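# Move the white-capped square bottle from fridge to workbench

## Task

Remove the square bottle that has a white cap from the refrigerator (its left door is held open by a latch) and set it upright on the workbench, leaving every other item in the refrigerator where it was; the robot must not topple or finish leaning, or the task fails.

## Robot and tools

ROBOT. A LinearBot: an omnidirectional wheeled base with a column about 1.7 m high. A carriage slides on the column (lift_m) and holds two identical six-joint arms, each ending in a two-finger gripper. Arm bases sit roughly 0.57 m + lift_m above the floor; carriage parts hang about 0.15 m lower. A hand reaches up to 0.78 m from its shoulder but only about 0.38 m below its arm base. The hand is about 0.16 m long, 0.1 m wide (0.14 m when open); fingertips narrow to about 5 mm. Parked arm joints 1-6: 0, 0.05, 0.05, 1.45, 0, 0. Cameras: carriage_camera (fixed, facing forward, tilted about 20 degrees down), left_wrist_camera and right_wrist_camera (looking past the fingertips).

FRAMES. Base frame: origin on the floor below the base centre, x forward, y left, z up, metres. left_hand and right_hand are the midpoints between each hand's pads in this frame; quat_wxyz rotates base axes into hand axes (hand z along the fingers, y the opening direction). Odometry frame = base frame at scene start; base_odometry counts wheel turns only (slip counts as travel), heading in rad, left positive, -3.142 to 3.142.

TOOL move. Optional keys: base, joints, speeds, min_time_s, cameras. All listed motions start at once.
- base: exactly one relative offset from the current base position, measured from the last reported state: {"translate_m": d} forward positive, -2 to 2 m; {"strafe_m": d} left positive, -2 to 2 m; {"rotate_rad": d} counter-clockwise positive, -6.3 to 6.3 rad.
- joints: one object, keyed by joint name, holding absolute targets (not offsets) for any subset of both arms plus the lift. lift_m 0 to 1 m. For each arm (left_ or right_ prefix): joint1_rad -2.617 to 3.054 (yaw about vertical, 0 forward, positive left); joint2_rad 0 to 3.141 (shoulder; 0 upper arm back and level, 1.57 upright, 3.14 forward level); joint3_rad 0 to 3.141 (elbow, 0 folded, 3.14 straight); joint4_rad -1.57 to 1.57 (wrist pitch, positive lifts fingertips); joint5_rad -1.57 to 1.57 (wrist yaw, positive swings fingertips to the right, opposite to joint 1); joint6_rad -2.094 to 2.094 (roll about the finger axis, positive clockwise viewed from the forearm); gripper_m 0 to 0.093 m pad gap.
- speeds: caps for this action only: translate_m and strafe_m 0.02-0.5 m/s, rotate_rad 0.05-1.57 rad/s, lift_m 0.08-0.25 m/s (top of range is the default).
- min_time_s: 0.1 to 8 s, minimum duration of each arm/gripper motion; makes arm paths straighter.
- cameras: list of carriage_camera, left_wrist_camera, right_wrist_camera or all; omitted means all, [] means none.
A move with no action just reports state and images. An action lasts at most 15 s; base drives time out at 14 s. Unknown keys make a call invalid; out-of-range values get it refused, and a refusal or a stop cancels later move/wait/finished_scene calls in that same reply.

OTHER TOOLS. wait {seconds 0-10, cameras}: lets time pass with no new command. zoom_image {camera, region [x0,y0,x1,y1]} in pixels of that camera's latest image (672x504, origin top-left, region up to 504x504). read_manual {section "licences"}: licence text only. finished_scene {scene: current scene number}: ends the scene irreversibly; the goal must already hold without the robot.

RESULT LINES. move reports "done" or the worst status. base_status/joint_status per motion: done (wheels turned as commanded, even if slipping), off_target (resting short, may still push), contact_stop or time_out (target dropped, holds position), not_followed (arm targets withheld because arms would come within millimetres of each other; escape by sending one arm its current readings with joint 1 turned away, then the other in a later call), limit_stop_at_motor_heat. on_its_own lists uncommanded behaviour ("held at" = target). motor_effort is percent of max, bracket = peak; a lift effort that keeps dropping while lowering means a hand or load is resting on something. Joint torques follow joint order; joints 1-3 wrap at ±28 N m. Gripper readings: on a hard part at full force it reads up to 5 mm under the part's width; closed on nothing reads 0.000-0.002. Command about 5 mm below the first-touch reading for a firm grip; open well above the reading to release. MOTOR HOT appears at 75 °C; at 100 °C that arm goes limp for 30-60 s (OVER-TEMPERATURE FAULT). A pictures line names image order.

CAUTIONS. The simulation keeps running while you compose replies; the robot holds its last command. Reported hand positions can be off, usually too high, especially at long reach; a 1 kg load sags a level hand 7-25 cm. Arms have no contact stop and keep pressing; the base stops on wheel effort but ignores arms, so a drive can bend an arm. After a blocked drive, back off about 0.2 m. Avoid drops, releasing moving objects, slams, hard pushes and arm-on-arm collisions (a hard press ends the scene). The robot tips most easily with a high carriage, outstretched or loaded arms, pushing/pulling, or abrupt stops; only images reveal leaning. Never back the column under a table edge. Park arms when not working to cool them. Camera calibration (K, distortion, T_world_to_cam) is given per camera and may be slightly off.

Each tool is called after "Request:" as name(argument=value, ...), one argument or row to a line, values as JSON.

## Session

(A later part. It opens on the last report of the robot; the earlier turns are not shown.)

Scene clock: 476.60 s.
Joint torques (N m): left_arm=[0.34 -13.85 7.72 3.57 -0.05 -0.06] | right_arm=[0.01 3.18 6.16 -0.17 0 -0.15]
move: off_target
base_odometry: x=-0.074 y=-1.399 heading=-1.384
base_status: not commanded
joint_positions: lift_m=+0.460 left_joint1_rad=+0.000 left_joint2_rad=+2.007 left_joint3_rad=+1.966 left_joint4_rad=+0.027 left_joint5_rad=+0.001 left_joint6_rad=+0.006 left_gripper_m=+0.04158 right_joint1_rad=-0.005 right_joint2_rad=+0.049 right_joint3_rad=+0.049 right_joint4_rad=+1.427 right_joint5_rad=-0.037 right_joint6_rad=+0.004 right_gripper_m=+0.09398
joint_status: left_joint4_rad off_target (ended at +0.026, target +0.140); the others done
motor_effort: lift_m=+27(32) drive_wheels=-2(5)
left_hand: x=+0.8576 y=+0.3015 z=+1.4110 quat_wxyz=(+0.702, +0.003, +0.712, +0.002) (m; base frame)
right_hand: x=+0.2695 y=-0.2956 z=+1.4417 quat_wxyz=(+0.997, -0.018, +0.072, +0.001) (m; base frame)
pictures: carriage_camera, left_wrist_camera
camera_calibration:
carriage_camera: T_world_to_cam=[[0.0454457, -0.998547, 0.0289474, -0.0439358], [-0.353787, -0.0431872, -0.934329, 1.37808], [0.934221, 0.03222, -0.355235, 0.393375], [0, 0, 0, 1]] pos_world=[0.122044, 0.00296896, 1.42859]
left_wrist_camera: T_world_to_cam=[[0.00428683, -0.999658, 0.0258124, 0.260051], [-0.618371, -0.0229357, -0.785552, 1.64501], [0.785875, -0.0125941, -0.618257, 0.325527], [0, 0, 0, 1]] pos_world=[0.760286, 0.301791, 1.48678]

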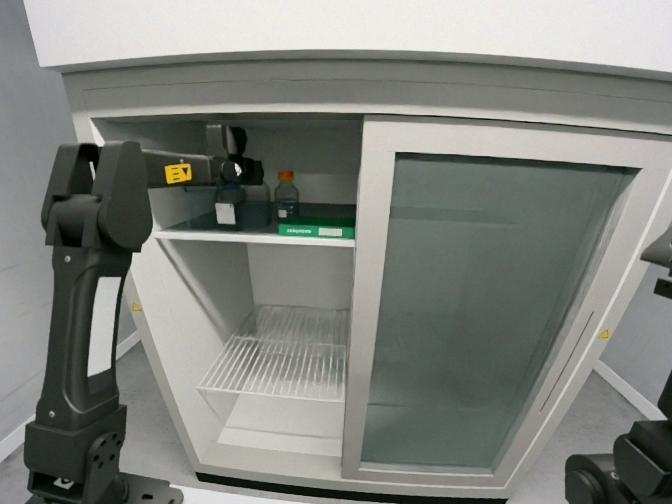

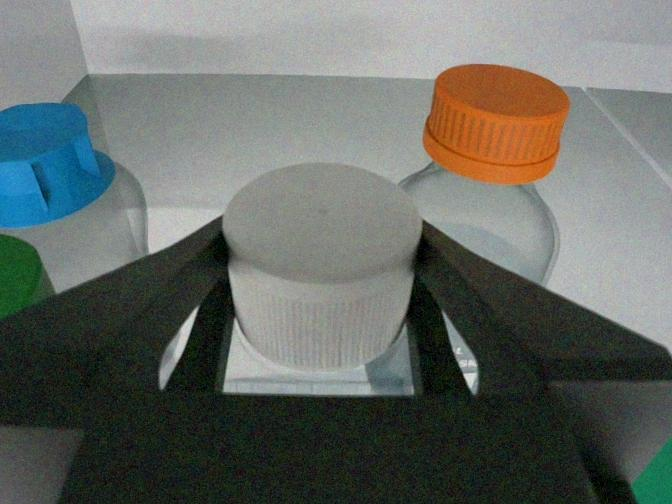

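Request:
move(
  base={"translate_m": -0.45},
  joints={"lift_m": 0.456},
  speeds={"translate_m": 0.2, "lift_m": 0.08},
  cameras=["carriage_camera"],
)

Request:
move(
  base={"rotate_rad": 2.954},
  joints={"lift_m": 0.36, "left_joint1_rad": 0.0, "left_joint2_rad": 1.571, "left_joint3_rad": 0.562, "left_joint4_rad": 1.13, "left_joint5_rad": 0.0, "left_joint6_rad": 0.0},
  speeds={"rotate_rad": 0.9},
  min_time_s=3.0,
  cameras=["carriage_camera", "left_wrist_camera"],
)

Scene clock: 551.77 s.
Joint torques (N m): left_arm=[0.34 -14.46 7.79 3.48 -0.05 -0.07] | right_arm=[0.02 3.15 6.17 -0.16 0 -0.16]
move: done
MOTOR HOT: joint 2 (shoulder) of the left arm reports 77 °C; the controller stops that arm at 100 °C. To cool a motor, set the load down, stop pushing, or move to a pose that needs little force.
base_odometry: x=-0.157 y=-0.956 heading=-1.384
base_status: done
joint_positions: lift_m=+0.456 left_joint1_rad=+0.000 left_joint2_rad=+2.015 left_joint3_rad=+1.966 left_joint4_rad=+0.036 left_joint5_rad=+0.001 left_joint6_rad=+0.006 left_gripper_m=+0.04158 right_joint1_rad=-0.005 right_joint2_rad=+0.049 right_joint3_rad=+0.048 right_joint4_rad=+1.427 right_joint5_rad=-0.037 right_joint6_rad=+0.004 right_gripper_m=+0.09398
joint_status: all done
motor_effort: lift_m=+22(22) drive_wheels=-2(12)
left_hand: x=+0.8598 y=+0.3015 z=+1.4053 quat_wxyz=(+0.703, +0.003, +0.712, +0.002) (m; base frame)
right_hand: x=+0.2699 y=-0.2956 z=+1.4380 quat_wxyz=(+0.997, -0.018, +0.073, +0.001) (m; base frame)
pictures: carriage_camera
camera_calibration:
carriage_camera: T_world_to_cam=[[0.0454457, -0.998547, 0.0289474, -0.0438382], [-0.353787, -0.0431872, -0.934329, 1.37493], [0.934221, 0.03222, -0.355235, 0.392177], [0, 0, 0, 1]] pos_world=[0.122044, 0.00296896, 1.42522]

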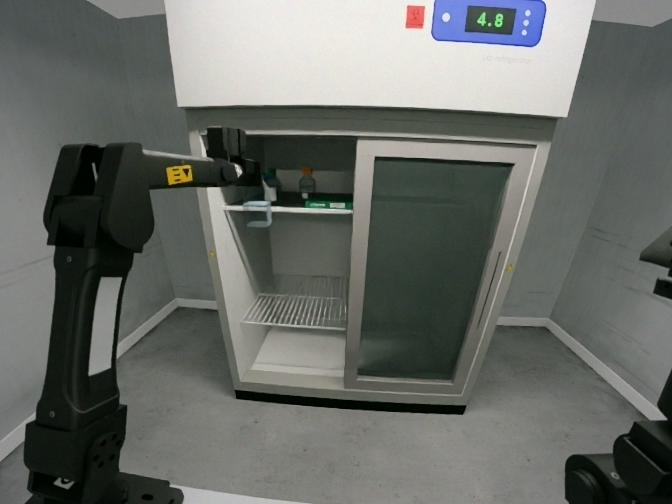

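Scene clock: 556.47 s.
Joint torques (N m): left_arm=[-0.16 -11.37 5.23 3.55 -0.02 -0.06] | right_arm=[-0.01 3.15 6.2 -0.16 0.01 -0.15]
move: off_target
MOTOR HOT: still on. Joint 2 (shoulder) of the left arm reports 78 °C.
base_odometry: x=-0.157 y=-0.956 heading=+1.570
base_status: done
joint_positions: lift_m=+0.360 left_joint1_rad=+0.005 left_joint2_rad=+1.624 left_joint3_rad=+0.557 left_joint4_rad=+1.021 left_joint5_rad=-0.002 left_joint6_rad=+0.005 left_gripper_m=+0.04158 right_joint1_rad=-0.005 right_joint2_rad=+0.049 right_joint3_rad=+0.048 right_joint4_rad=+1.427 right_joint5_rad=-0.037 right_joint6_rad=+0.004 right_gripper_m=+0.09400
joint_status: left_joint4_rad off_target (ended at +1.021, target +1.130); the others done
motor_effort: lift_m=+22(23) drive_wheels=+3(14)
left_hand: x=+0.6834 y=+0.3043 z=+1.0926 quat_wxyz=(+0.690, -0.001, +0.723, +0.004) (m; base frame)
right_hand: x=+0.2699 y=-0.2956 z=+1.3420 quat_wxyz=(+0.997, -0.018, +0.073, +0.001) (m; base frame)
pictures: carriage_camera, left_wrist_camera
camera_calibration:
carriage_camera: T_world_to_cam=[[0.0454457, -0.998547, 0.0289474, -0.0410568], [-0.353787, -0.0431872, -0.934329, 1.28515], [0.934221, 0.03222, -0.355235, 0.358044], [0, 0, 0, 1]] pos_world=[0.122044, 0.00296896, 1.32914]
left_wrist_camera: T_world_to_cam=[[0.0131695, -0.999558, 0.0266639, 0.264734], [-0.64301, -0.0288872, -0.765313, 1.28379], [0.765744, -0.00706639, -0.643106, 0.30477], [0, 0, 0, 1]] pos_world=[0.58863, 0.303856, 1.17145]

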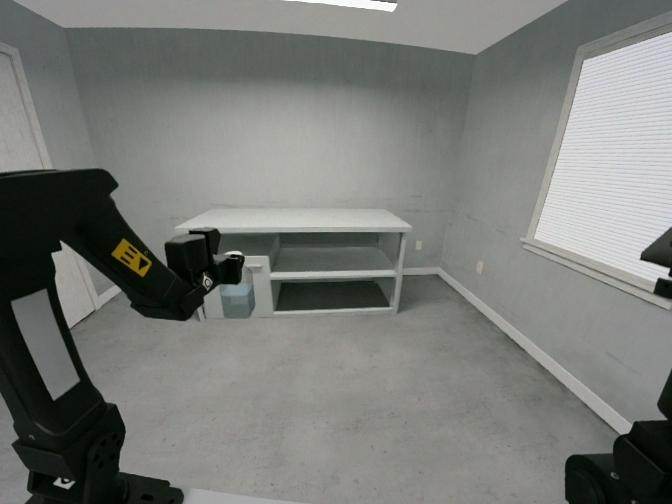

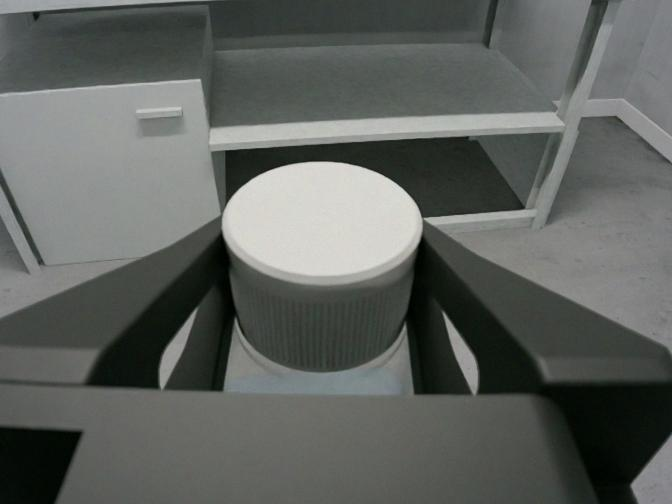

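Request:
move(
  base={"rotate_rad": 0.15},
  cameras=[],
)

Request:
move(
  base={"translate_m": 1.2},
  speeds={"translate_m": 0.4},
  cameras=["carriage_camera", "left_wrist_camera"],
)

Scene clock: 601.20 s.
Joint torques (N m): left_arm=[0.06 -11.33 5.26 3.54 0 -0.05] | right_arm=[0.05 3.15 6.2 -0.16 0.01 -0.15]
move: done
MOTOR HOT: cleared for the motors of the left arm.
base_odometry: x=-0.157 y=-0.956 heading=+1.720
base_status: done
joint_positions: lift_m=+0.360 left_joint1_rad=+0.003 left_joint2_rad=+1.624 left_joint3_rad=+0.557 left_joint4_rad=+1.021 left_joint5_rad=-0.003 left_joint6_rad=+0.005 left_gripper_m=+0.04158 right_joint1_rad=-0.005 right_joint2_rad=+0.049 right_joint3_rad=+0.048 right_joint4_rad=+1.427 right_joint5_rad=-0.037 right_joint6_rad=+0.004 right_gripper_m=+0.09400
joint_status: not commanded
motor_effort: lift_m=+22(22) drive_wheels=+6(12)
left_hand: x=+0.6834 y=+0.3036 z=+1.0929 quat_wxyz=(+0.691, +0.000, +0.723, +0.004) (m; base frame)
right_hand: x=+0.2699 y=-0.2956 z=+1.3420 quat_wxyz=(+0.997, -0.018, +0.073, +0.001) (m; base frame)
pictures: none
No camera images: "cameras" was empty.

Scene clock: 606.17 s.
Joint torques (N m): left_arm=[0.05 -11.23 5.5 3.51 -0.01 -0.04] | right_arm=[0.02 3.15 6.2 -0.16 0 -0.15]
move: done
base_odometry: x=-0.337 y=+0.230 heading=+1.720
base_status: done
joint_positions: lift_m=+0.360 left_joint1_rad=+0.003 left_joint2_rad=+1.623 left_joint3_rad=+0.554 left_joint4_rad=+1.022 left_joint5_rad=-0.003 left_joint6_rad=+0.005 left_gripper_m=+0.04158 right_joint1_rad=-0.005 right_joint2_rad=+0.049 right_joint3_rad=+0.048 right_joint4_rad=+1.427 right_joint5_rad=-0.037 right_joint6_rad=+0.004 right_gripper_m=+0.09400
joint_status: not commanded
motor_effort: lift_m=+22(22) drive_wheels=-3(19)
left_hand: x=+0.6826 y=+0.3036 z=+1.0923 quat_wxyz=(+0.690, +0.000, +0.723, +0.004) (m; base frame)
right_hand: x=+0.2698 y=-0.2956 z=+1.3420 quat_wxyz=(+0.997, -0.018, +0.073, +0.001) (m; base frame)
pictures: carriage_camera, left_wrist_camera
camera_calibration:
carriage_camera: T_world_to_cam=[[0.0454457, -0.998547, 0.0289474, -0.0410568], [-0.353787, -0.0431872, -0.934329, 1.28515], [0.934221, 0.03222, -0.355235, 0.358044], [0, 0, 0, 1]] pos_world=[0.122044, 0.00296896, 1.32914]
left_wrist_camera: T_world_to_cam=[[0.0124234, -0.999558, 0.0269915, 0.264238], [-0.64303, -0.028658, -0.765305, 1.28303], [0.76574, -0.00784866, -0.643102, 0.305451], [0, 0, 0, 1]] pos_world=[0.587846, 0.303287, 1.17121]

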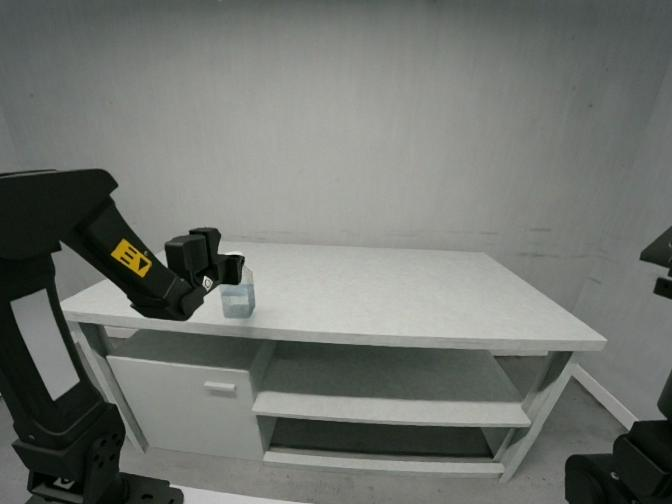

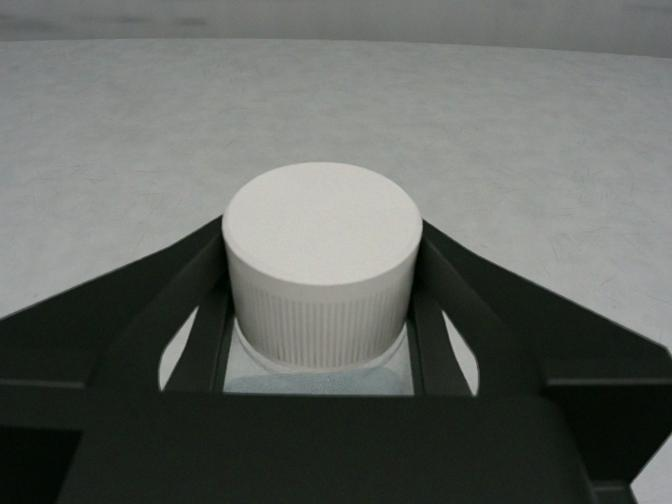

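Request:
move(
  base={"translate_m": 0.22},
  joints={"left_joint4_rad": 1.175},
  speeds={"translate_m": 0.2},
  min_time_s=1.0,
  cameras=[],
)

Request:
move(
  joints={"lift_m": 0.29},
  speeds={"lift_m": 0.12},
  cameras=["carriage_camera"],
)

Request:
zoom_image(
  camera="carriage_camera",
  region=[130, 190, 350, 355],
)

Scene clock: 628.80 s.
Joint torques (N m): left_arm=[0.03 -11.14 5.52 3.55 -0.01 -0.04] | right_arm=[0.01 3.17 6.2 -0.17 0 -0.15]
move: off_target
MOTOR HOT: joint 4 (wrist pitch) of the left arm reports 78 °C; the controller stops that arm at 100 °C. To cool a motor, set the load down, stop pushing, or move to a pose that needs little force.
base_odometry: x=-0.370 y=+0.448 heading=+1.721
base_status: done
joint_positions: lift_m=+0.360 left_joint1_rad=+0.003 left_joint2_rad=+1.622 left_joint3_rad=+0.554 left_joint4_rad=+1.064 left_joint5_rad=-0.003 left_joint6_rad=+0.005 left_gripper_m=+0.04158 right_joint1_rad=-0.005 right_joint2_rad=+0.049 right_joint3_rad=+0.048 right_joint4_rad=+1.427 right_joint5_rad=-0.037 right_joint6_rad=+0.004 right_gripper_m=+0.09400
joint_status: left_joint4_rad off_target (ended at +1.064, target +1.175)
motor_effort: lift_m=+22(22) drive_wheels=-7(17)
left_hand: x=+0.6829 y=+0.3036 z=+1.1030 quat_wxyz=(+0.706, +0.000, +0.709, +0.004) (m; base frame)
right_hand: x=+0.2697 y=-0.2956 z=+1.3420 quat_wxyz=(+0.997, -0.018, +0.072, +0.001) (m; base frame)
pictures: none
No camera images: "cameras" was empty.

Scene clock: 629.80 s.
Joint torques (N m): left_arm=[0.03 -10.47 5.83 3.5 -0.01 -0.05] | right_arm=[0.03 3.15 6.2 -0.17 0 -0.16]
move: done
MOTOR HOT: still on. Joint 4 (wrist pitch) of the left arm reports 78 °C.
base_odometry: x=-0.370 y=+0.448 heading=+1.721
base_status: not commanded
joint_positions: lift_m=+0.290 left_joint1_rad=+0.003 left_joint2_rad=+1.615 left_joint3_rad=+0.550 left_joint4_rad=+1.069 left_joint5_rad=-0.002 left_joint6_rad=+0.005 left_gripper_m=+0.04158 right_joint1_rad=-0.005 right_joint2_rad=+0.049 right_joint3_rad=+0.048 right_joint4_rad=+1.427 right_joint5_rad=-0.037 right_joint6_rad=+0.004 right_gripper_m=+0.09400
joint_status: all done
motor_effort: lift_m=+22(23) drive_wheels=+5(8)
left_hand: x=+0.6816 y=+0.3035 z=+1.0358 quat_wxyz=(+0.709, +0.000, +0.706, +0.004) (m; base frame)
right_hand: x=+0.2697 y=-0.2956 z=+1.2720 quat_wxyz=(+0.997, -0.018, +0.072, +0.001) (m; base frame)
pictures: carriage_camera
camera_calibration:
carriage_camera: T_world_to_cam=[[0.0454457, -0.998547, 0.0289474, -0.0390319], [-0.353787, -0.0431872, -0.934329, 1.2198], [0.934221, 0.03222, -0.355235, 0.333195], [0, 0, 0, 1]] pos_world=[0.122044, 0.00296896, 1.25918]

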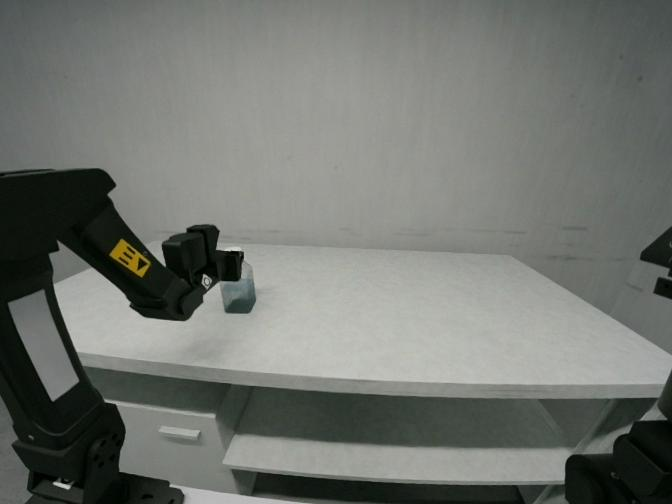

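Scaled by 2.291 from the camera's 672x504 image, which has a finer 960x720 frame.

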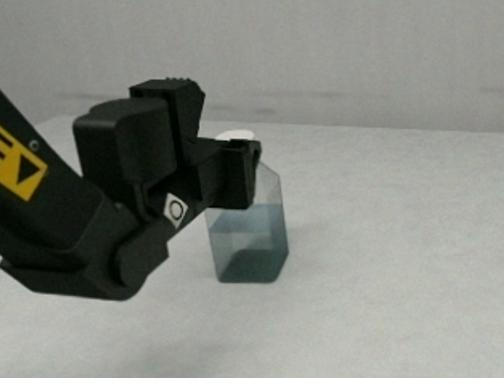

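Request:
move(
  joints={"lift_m": 0.264},
  speeds={"lift_m": 0.08},
  cameras=[],
)

Request:
move(
  joints={"lift_m": 0.256},
  speeds={"lift_m": 0.08},
  cameras=["carriage_camera"],
)

Request:
zoom_image(
  camera="carriage_camera",
  region=[170, 210, 310, 340],
)

Scene clock: 646.40 s.
Joint torques (N m): left_arm=[0.06 -8.83 5.91 2.67 0 -0.04] | right_arm=[0.01 3.18 6.22 -0.17 0 -0.15]
move: done
MOTOR HOT: still on. Joint 4 (wrist pitch) of the left arm reports 82 °C.
base_odometry: x=-0.370 y=+0.448 heading=+1.721
base_status: not commanded
joint_positions: lift_m=+0.264 left_joint1_rad=+0.003 left_joint2_rad=+1.597 left_joint3_rad=+0.550 left_joint4_rad=+1.137 left_joint5_rad=-0.002 left_joint6_rad=+0.005 left_gripper_m=+0.04157 right_joint1_rad=-0.005 right_joint2_rad=+0.049 right_joint3_rad=+0.048 right_joint4_rad=+1.427 right_joint5_rad=-0.037 right_joint6_rad=+0.004 right_gripper_m=+0.09400
joint_status: all done
on_its_own: left_joint4_rad moved +0.068 to your old target +1.175
motor_effort: lift_m=+21(23) drive_wheels=+6(8)
left_hand: x=+0.6792 y=+0.3035 z=+1.0342 quat_wxyz=(+0.738, +0.000, +0.674, +0.004) (m; base frame)
right_hand: x=+0.2697 y=-0.2956 z=+1.2461 quat_wxyz=(+0.997, -0.018, +0.072, +0.001) (m; base frame)
pictures: none
No camera images: "cameras" was empty.

Scene clock: 646.87 s.
Joint torques (N m): left_arm=[0.03 -8.21 5.78 2.44 -0.01 -0.05] | right_arm=[0.03 3.15 6.17 -0.16 0 -0.15]
move: done
MOTOR HOT: still on. Joint 4 (wrist pitch) of the left arm reports 81 °C.
base_odometry: x=-0.370 y=+0.448 heading=+1.721
base_status: not commanded
joint_positions: lift_m=+0.256 left_joint1_rad=+0.003 left_joint2_rad=+1.591 left_joint3_rad=+0.550 left_joint4_rad=+1.158 left_joint5_rad=-0.002 left_joint6_rad=+0.005 left_gripper_m=+0.04157 right_joint1_rad=-0.005 right_joint2_rad=+0.049 right_joint3_rad=+0.048 right_joint4_rad=+1.427 right_joint5_rad=-0.037 right_joint6_rad=+0.004 right_gripper_m=+0.09400
joint_status: all done
motor_effort: lift_m=+21(23) drive_wheels=+6(8)
left_hand: x=+0.6779 y=+0.3035 z=+1.0340 quat_wxyz=(+0.747, +0.000, +0.664, +0.004) (m; base frame)
right_hand: x=+0.2697 y=-0.2956 z=+1.2381 quat_wxyz=(+0.997, -0.018, +0.072, +0.001) (m; base frame)
pictures: carriage_camera
camera_calibration:
carriage_camera: T_world_to_cam=[[0.0454457, -0.998547, 0.0289474, -0.0380509], [-0.353787, -0.0431872, -0.934329, 1.18814], [0.934221, 0.03222, -0.355235, 0.321157], [0, 0, 0, 1]] pos_world=[0.122044, 0.00296896, 1.2253]

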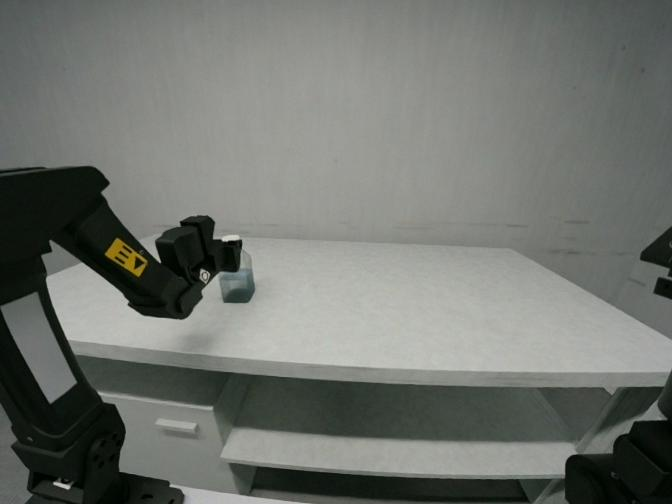

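Scaled by 3.600 from the camera's 672x504 image, which has a finer 960x720 frame.

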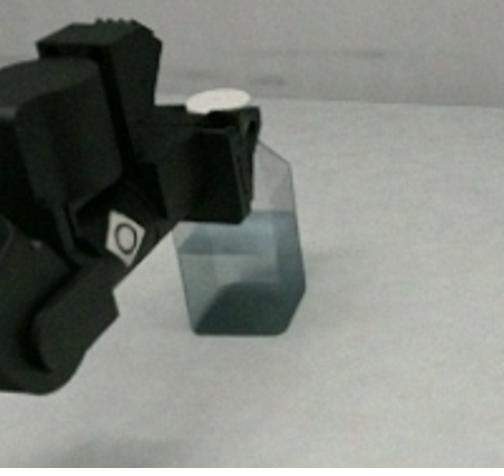

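Request:
move(
  joints={"lift_m": 0.282, "left_joint4_rad": 1.03},
  speeds={"lift_m": 0.08},
  min_time_s=0.5,
  cameras=["carriage_camera", "left_wrist_camera"],
)

Request:
zoom_image(
  camera="carriage_camera",
  region=[170, 210, 310, 340],
)

Scene clock: 666.67 s.
Joint torques (N m): left_arm=[0.02 -8.27 6.01 1.99 -0.01 -0.05] | right_arm=[0.03 3.17 6.24 -0.16 0 -0.15]
move: done
MOTOR HOT: still on. Joint 4 (wrist pitch) of the left arm reports 74 °C.
base_odometry: x=-0.370 y=+0.448 heading=+1.721
base_status: not commanded
joint_positions: lift_m=+0.282 left_joint1_rad=+0.003 left_joint2_rad=+1.591 left_joint3_rad=+0.550 left_joint4_rad=+1.051 left_joint5_rad=-0.003 left_joint6_rad=+0.003 left_gripper_m=+0.04157 right_joint1_rad=-0.005 right_joint2_rad=+0.049 right_joint3_rad=+0.048 right_joint4_rad=+1.427 right_joint5_rad=-0.037 right_joint6_rad=+0.004 right_gripper_m=+0.09400
joint_status: all done
motor_effort: lift_m=+26(32) drive_wheels=+6(8)
left_hand: x=+0.6796 y=+0.3036 z=+1.0330 quat_wxyz=(+0.711, -0.001, +0.704, +0.003) (m; base frame)
right_hand: x=+0.2697 y=-0.2956 z=+1.2635 quat_wxyz=(+0.997, -0.018, +0.072, +0.001) (m; base frame)
pictures: carriage_camera, left_wrist_camera
camera_calibration:
carriage_camera: T_world_to_cam=[[0.0454457, -0.998547, 0.0289474, -0.0387851], [-0.353787, -0.0431872, -0.934329, 1.21183], [0.934221, 0.03222, -0.355235, 0.330166], [0, 0, 0, 1]] pos_world=[0.122044, 0.00296896, 1.25066]
left_wrist_camera: T_world_to_cam=[[0.0108592, -0.99952, 0.0290026, 0.264841], [-0.598508, -0.029732, -0.800565, 1.24218], [0.801043, -0.00866479, -0.598544, 0.199843], [0, 0, 0, 1]] pos_world=[0.580499, 0.303378, 1.10638]

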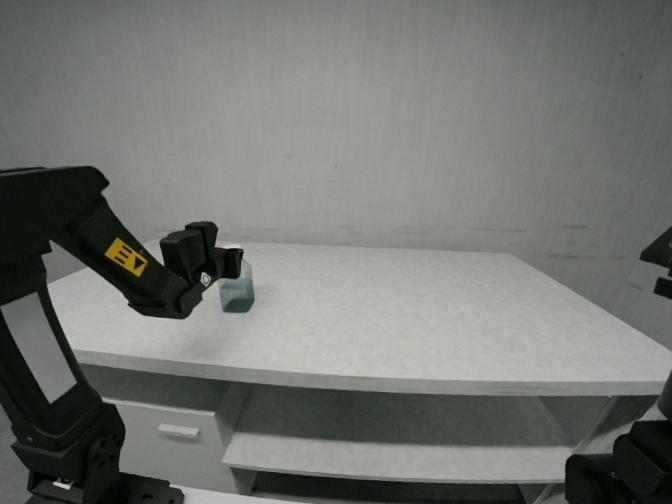

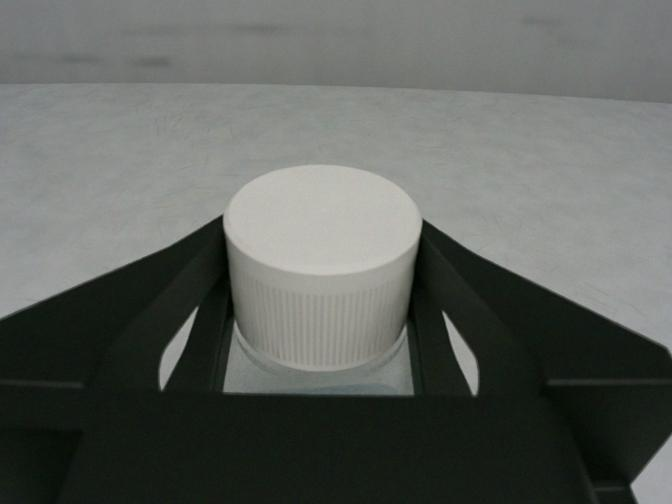

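Scaled by 3.600 from the camera's 672x504 image, which has a finer 960x720 frame.

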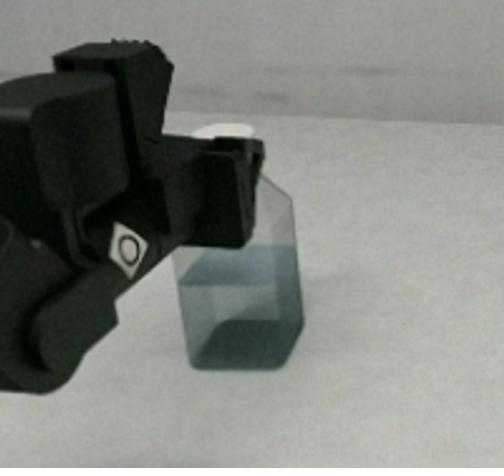

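Request:
move(
  joints={"left_gripper_m": 0.07},
  min_time_s=1.5,
  cameras=["left_wrist_camera", "carriage_camera"],
)

Scene clock: 683.50 s.
Joint torques (N m): left_arm=[0.03 -8.24 5.9 2.21 -0.02 -0.03] | right_arm=[0.02 3.17 6.22 -0.17 0 -0.15]
move: done
MOTOR HOT: cleared for the motors of the left arm.
base_odometry: x=-0.370 y=+0.448 heading=+1.721
base_status: not commanded
joint_positions: lift_m=+0.282 left_joint1_rad=+0.003 left_joint2_rad=+1.591 left_joint3_rad=+0.550 left_joint4_rad=+1.035 left_joint5_rad=-0.002 left_joint6_rad=+0.003 left_gripper_m=+0.06987 right_joint1_rad=-0.005 right_joint2_rad=+0.049 right_joint3_rad=+0.048 right_joint4_rad=+1.427 right_joint5_rad=-0.037 right_joint6_rad=+0.004 right_gripper_m=+0.09400
joint_status: all done
motor_effort: lift_m=+26(26) drive_wheels=+4(10)
left_hand: x=+0.6796 y=+0.3034 z=+1.0293 quat_wxyz=(+0.705, -0.001, +0.709, +0.003) (m; base frame)
right_hand: x=+0.2697 y=-0.2956 z=+1.2635 quat_wxyz=(+0.997, -0.018, +0.072, +0.001) (m; base frame)
pictures: carriage_camera, left_wrist_camera
camera_calibration:
carriage_camera: T_world_to_cam=[[0.0454457, -0.998547, 0.0289474, -0.0387851], [-0.353787, -0.0431872, -0.934329, 1.21183], [0.934221, 0.03222, -0.355235, 0.330166], [0, 0, 0, 1]] pos_world=[0.122044, 0.00296896, 1.25066]
left_wrist_camera: T_world_to_cam=[[0.0101589, -0.99952, 0.029268, 0.264956], [-0.610686, -0.0293786, -0.791328, 1.23784], [0.791808, -0.00983456, -0.610691, 0.216722], [0, 0, 0, 1]] pos_world=[0.58164, 0.303326, 1.10414]

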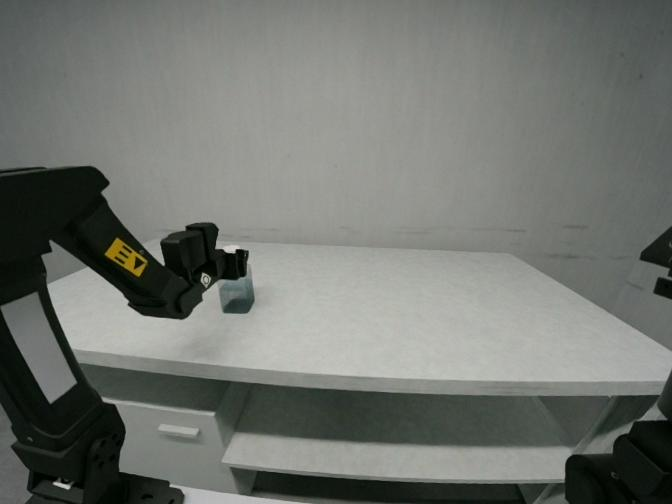

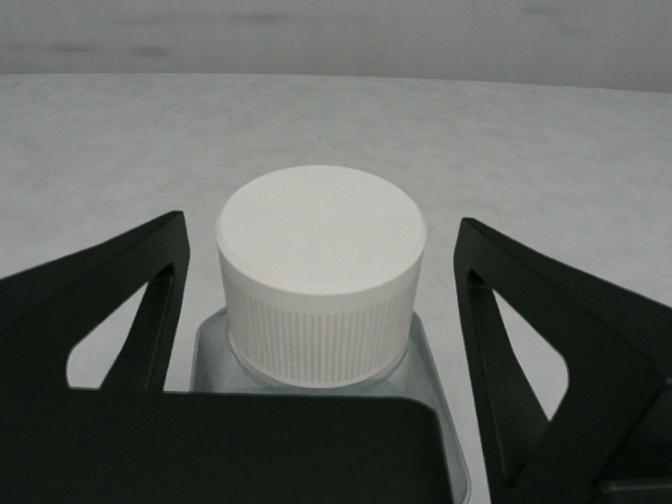

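Released and standing. Back away straight.

Request:
move(
  base={"translate_m": -0.25},
  speeds={"translate_m": 0.25},
  cameras=["carriage_camera"],
)

Request:
zoom_image(
  camera="carriage_camera",
  region=[170, 180, 330, 320],
)

Scene clock: 693.33 s.
Joint torques (N m): left_arm=[0.06 -8.17 5.89 2.25 -0.02 -0.02] | right_arm=[0.05 3.14 6.2 -0.17 0.01 -0.15]
move: done
base_odometry: x=-0.332 y=+0.200 heading=+1.722
base_status: done
joint_positions: lift_m=+0.282 left_joint1_rad=+0.003 left_joint2_rad=+1.590 left_joint3_rad=+0.550 left_joint4_rad=+1.032 left_joint5_rad=-0.002 left_joint6_rad=+0.003 left_gripper_m=+0.06987 right_joint1_rad=-0.005 right_joint2_rad=+0.049 right_joint3_rad=+0.048 right_joint4_rad=+1.427 right_joint5_rad=-0.037 right_joint6_rad=+0.004 right_gripper_m=+0.09400
joint_status: not commanded
motor_effort: lift_m=+26(26) drive_wheels=-4(15)
left_hand: x=+0.6796 y=+0.3034 z=+1.0289 quat_wxyz=(+0.704, -0.001, +0.710, +0.003) (m; base frame)
right_hand: x=+0.2697 y=-0.2956 z=+1.2635 quat_wxyz=(+0.997, -0.018, +0.072, +0.001) (m; base frame)
pictures: carriage_camera
camera_calibration:
carriage_camera: T_world_to_cam=[[0.0454457, -0.998547, 0.0289474, -0.0387851], [-0.353787, -0.0431872, -0.934329, 1.21183], [0.934221, 0.03222, -0.355235, 0.330166], [0, 0, 0, 1]] pos_world=[0.122044, 0.00296896, 1.25066]

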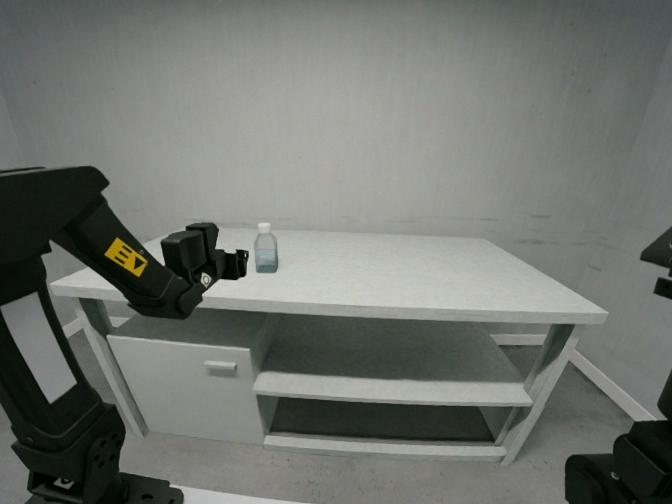

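Scaled by 3.150 from the camera's 672x504 image, which has a finer 960x720 frame.

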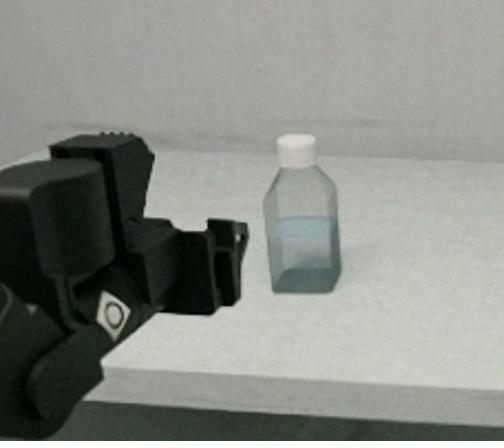

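Request:
finished_scene(
  scene=1,
)

The scene is finished: the task was done.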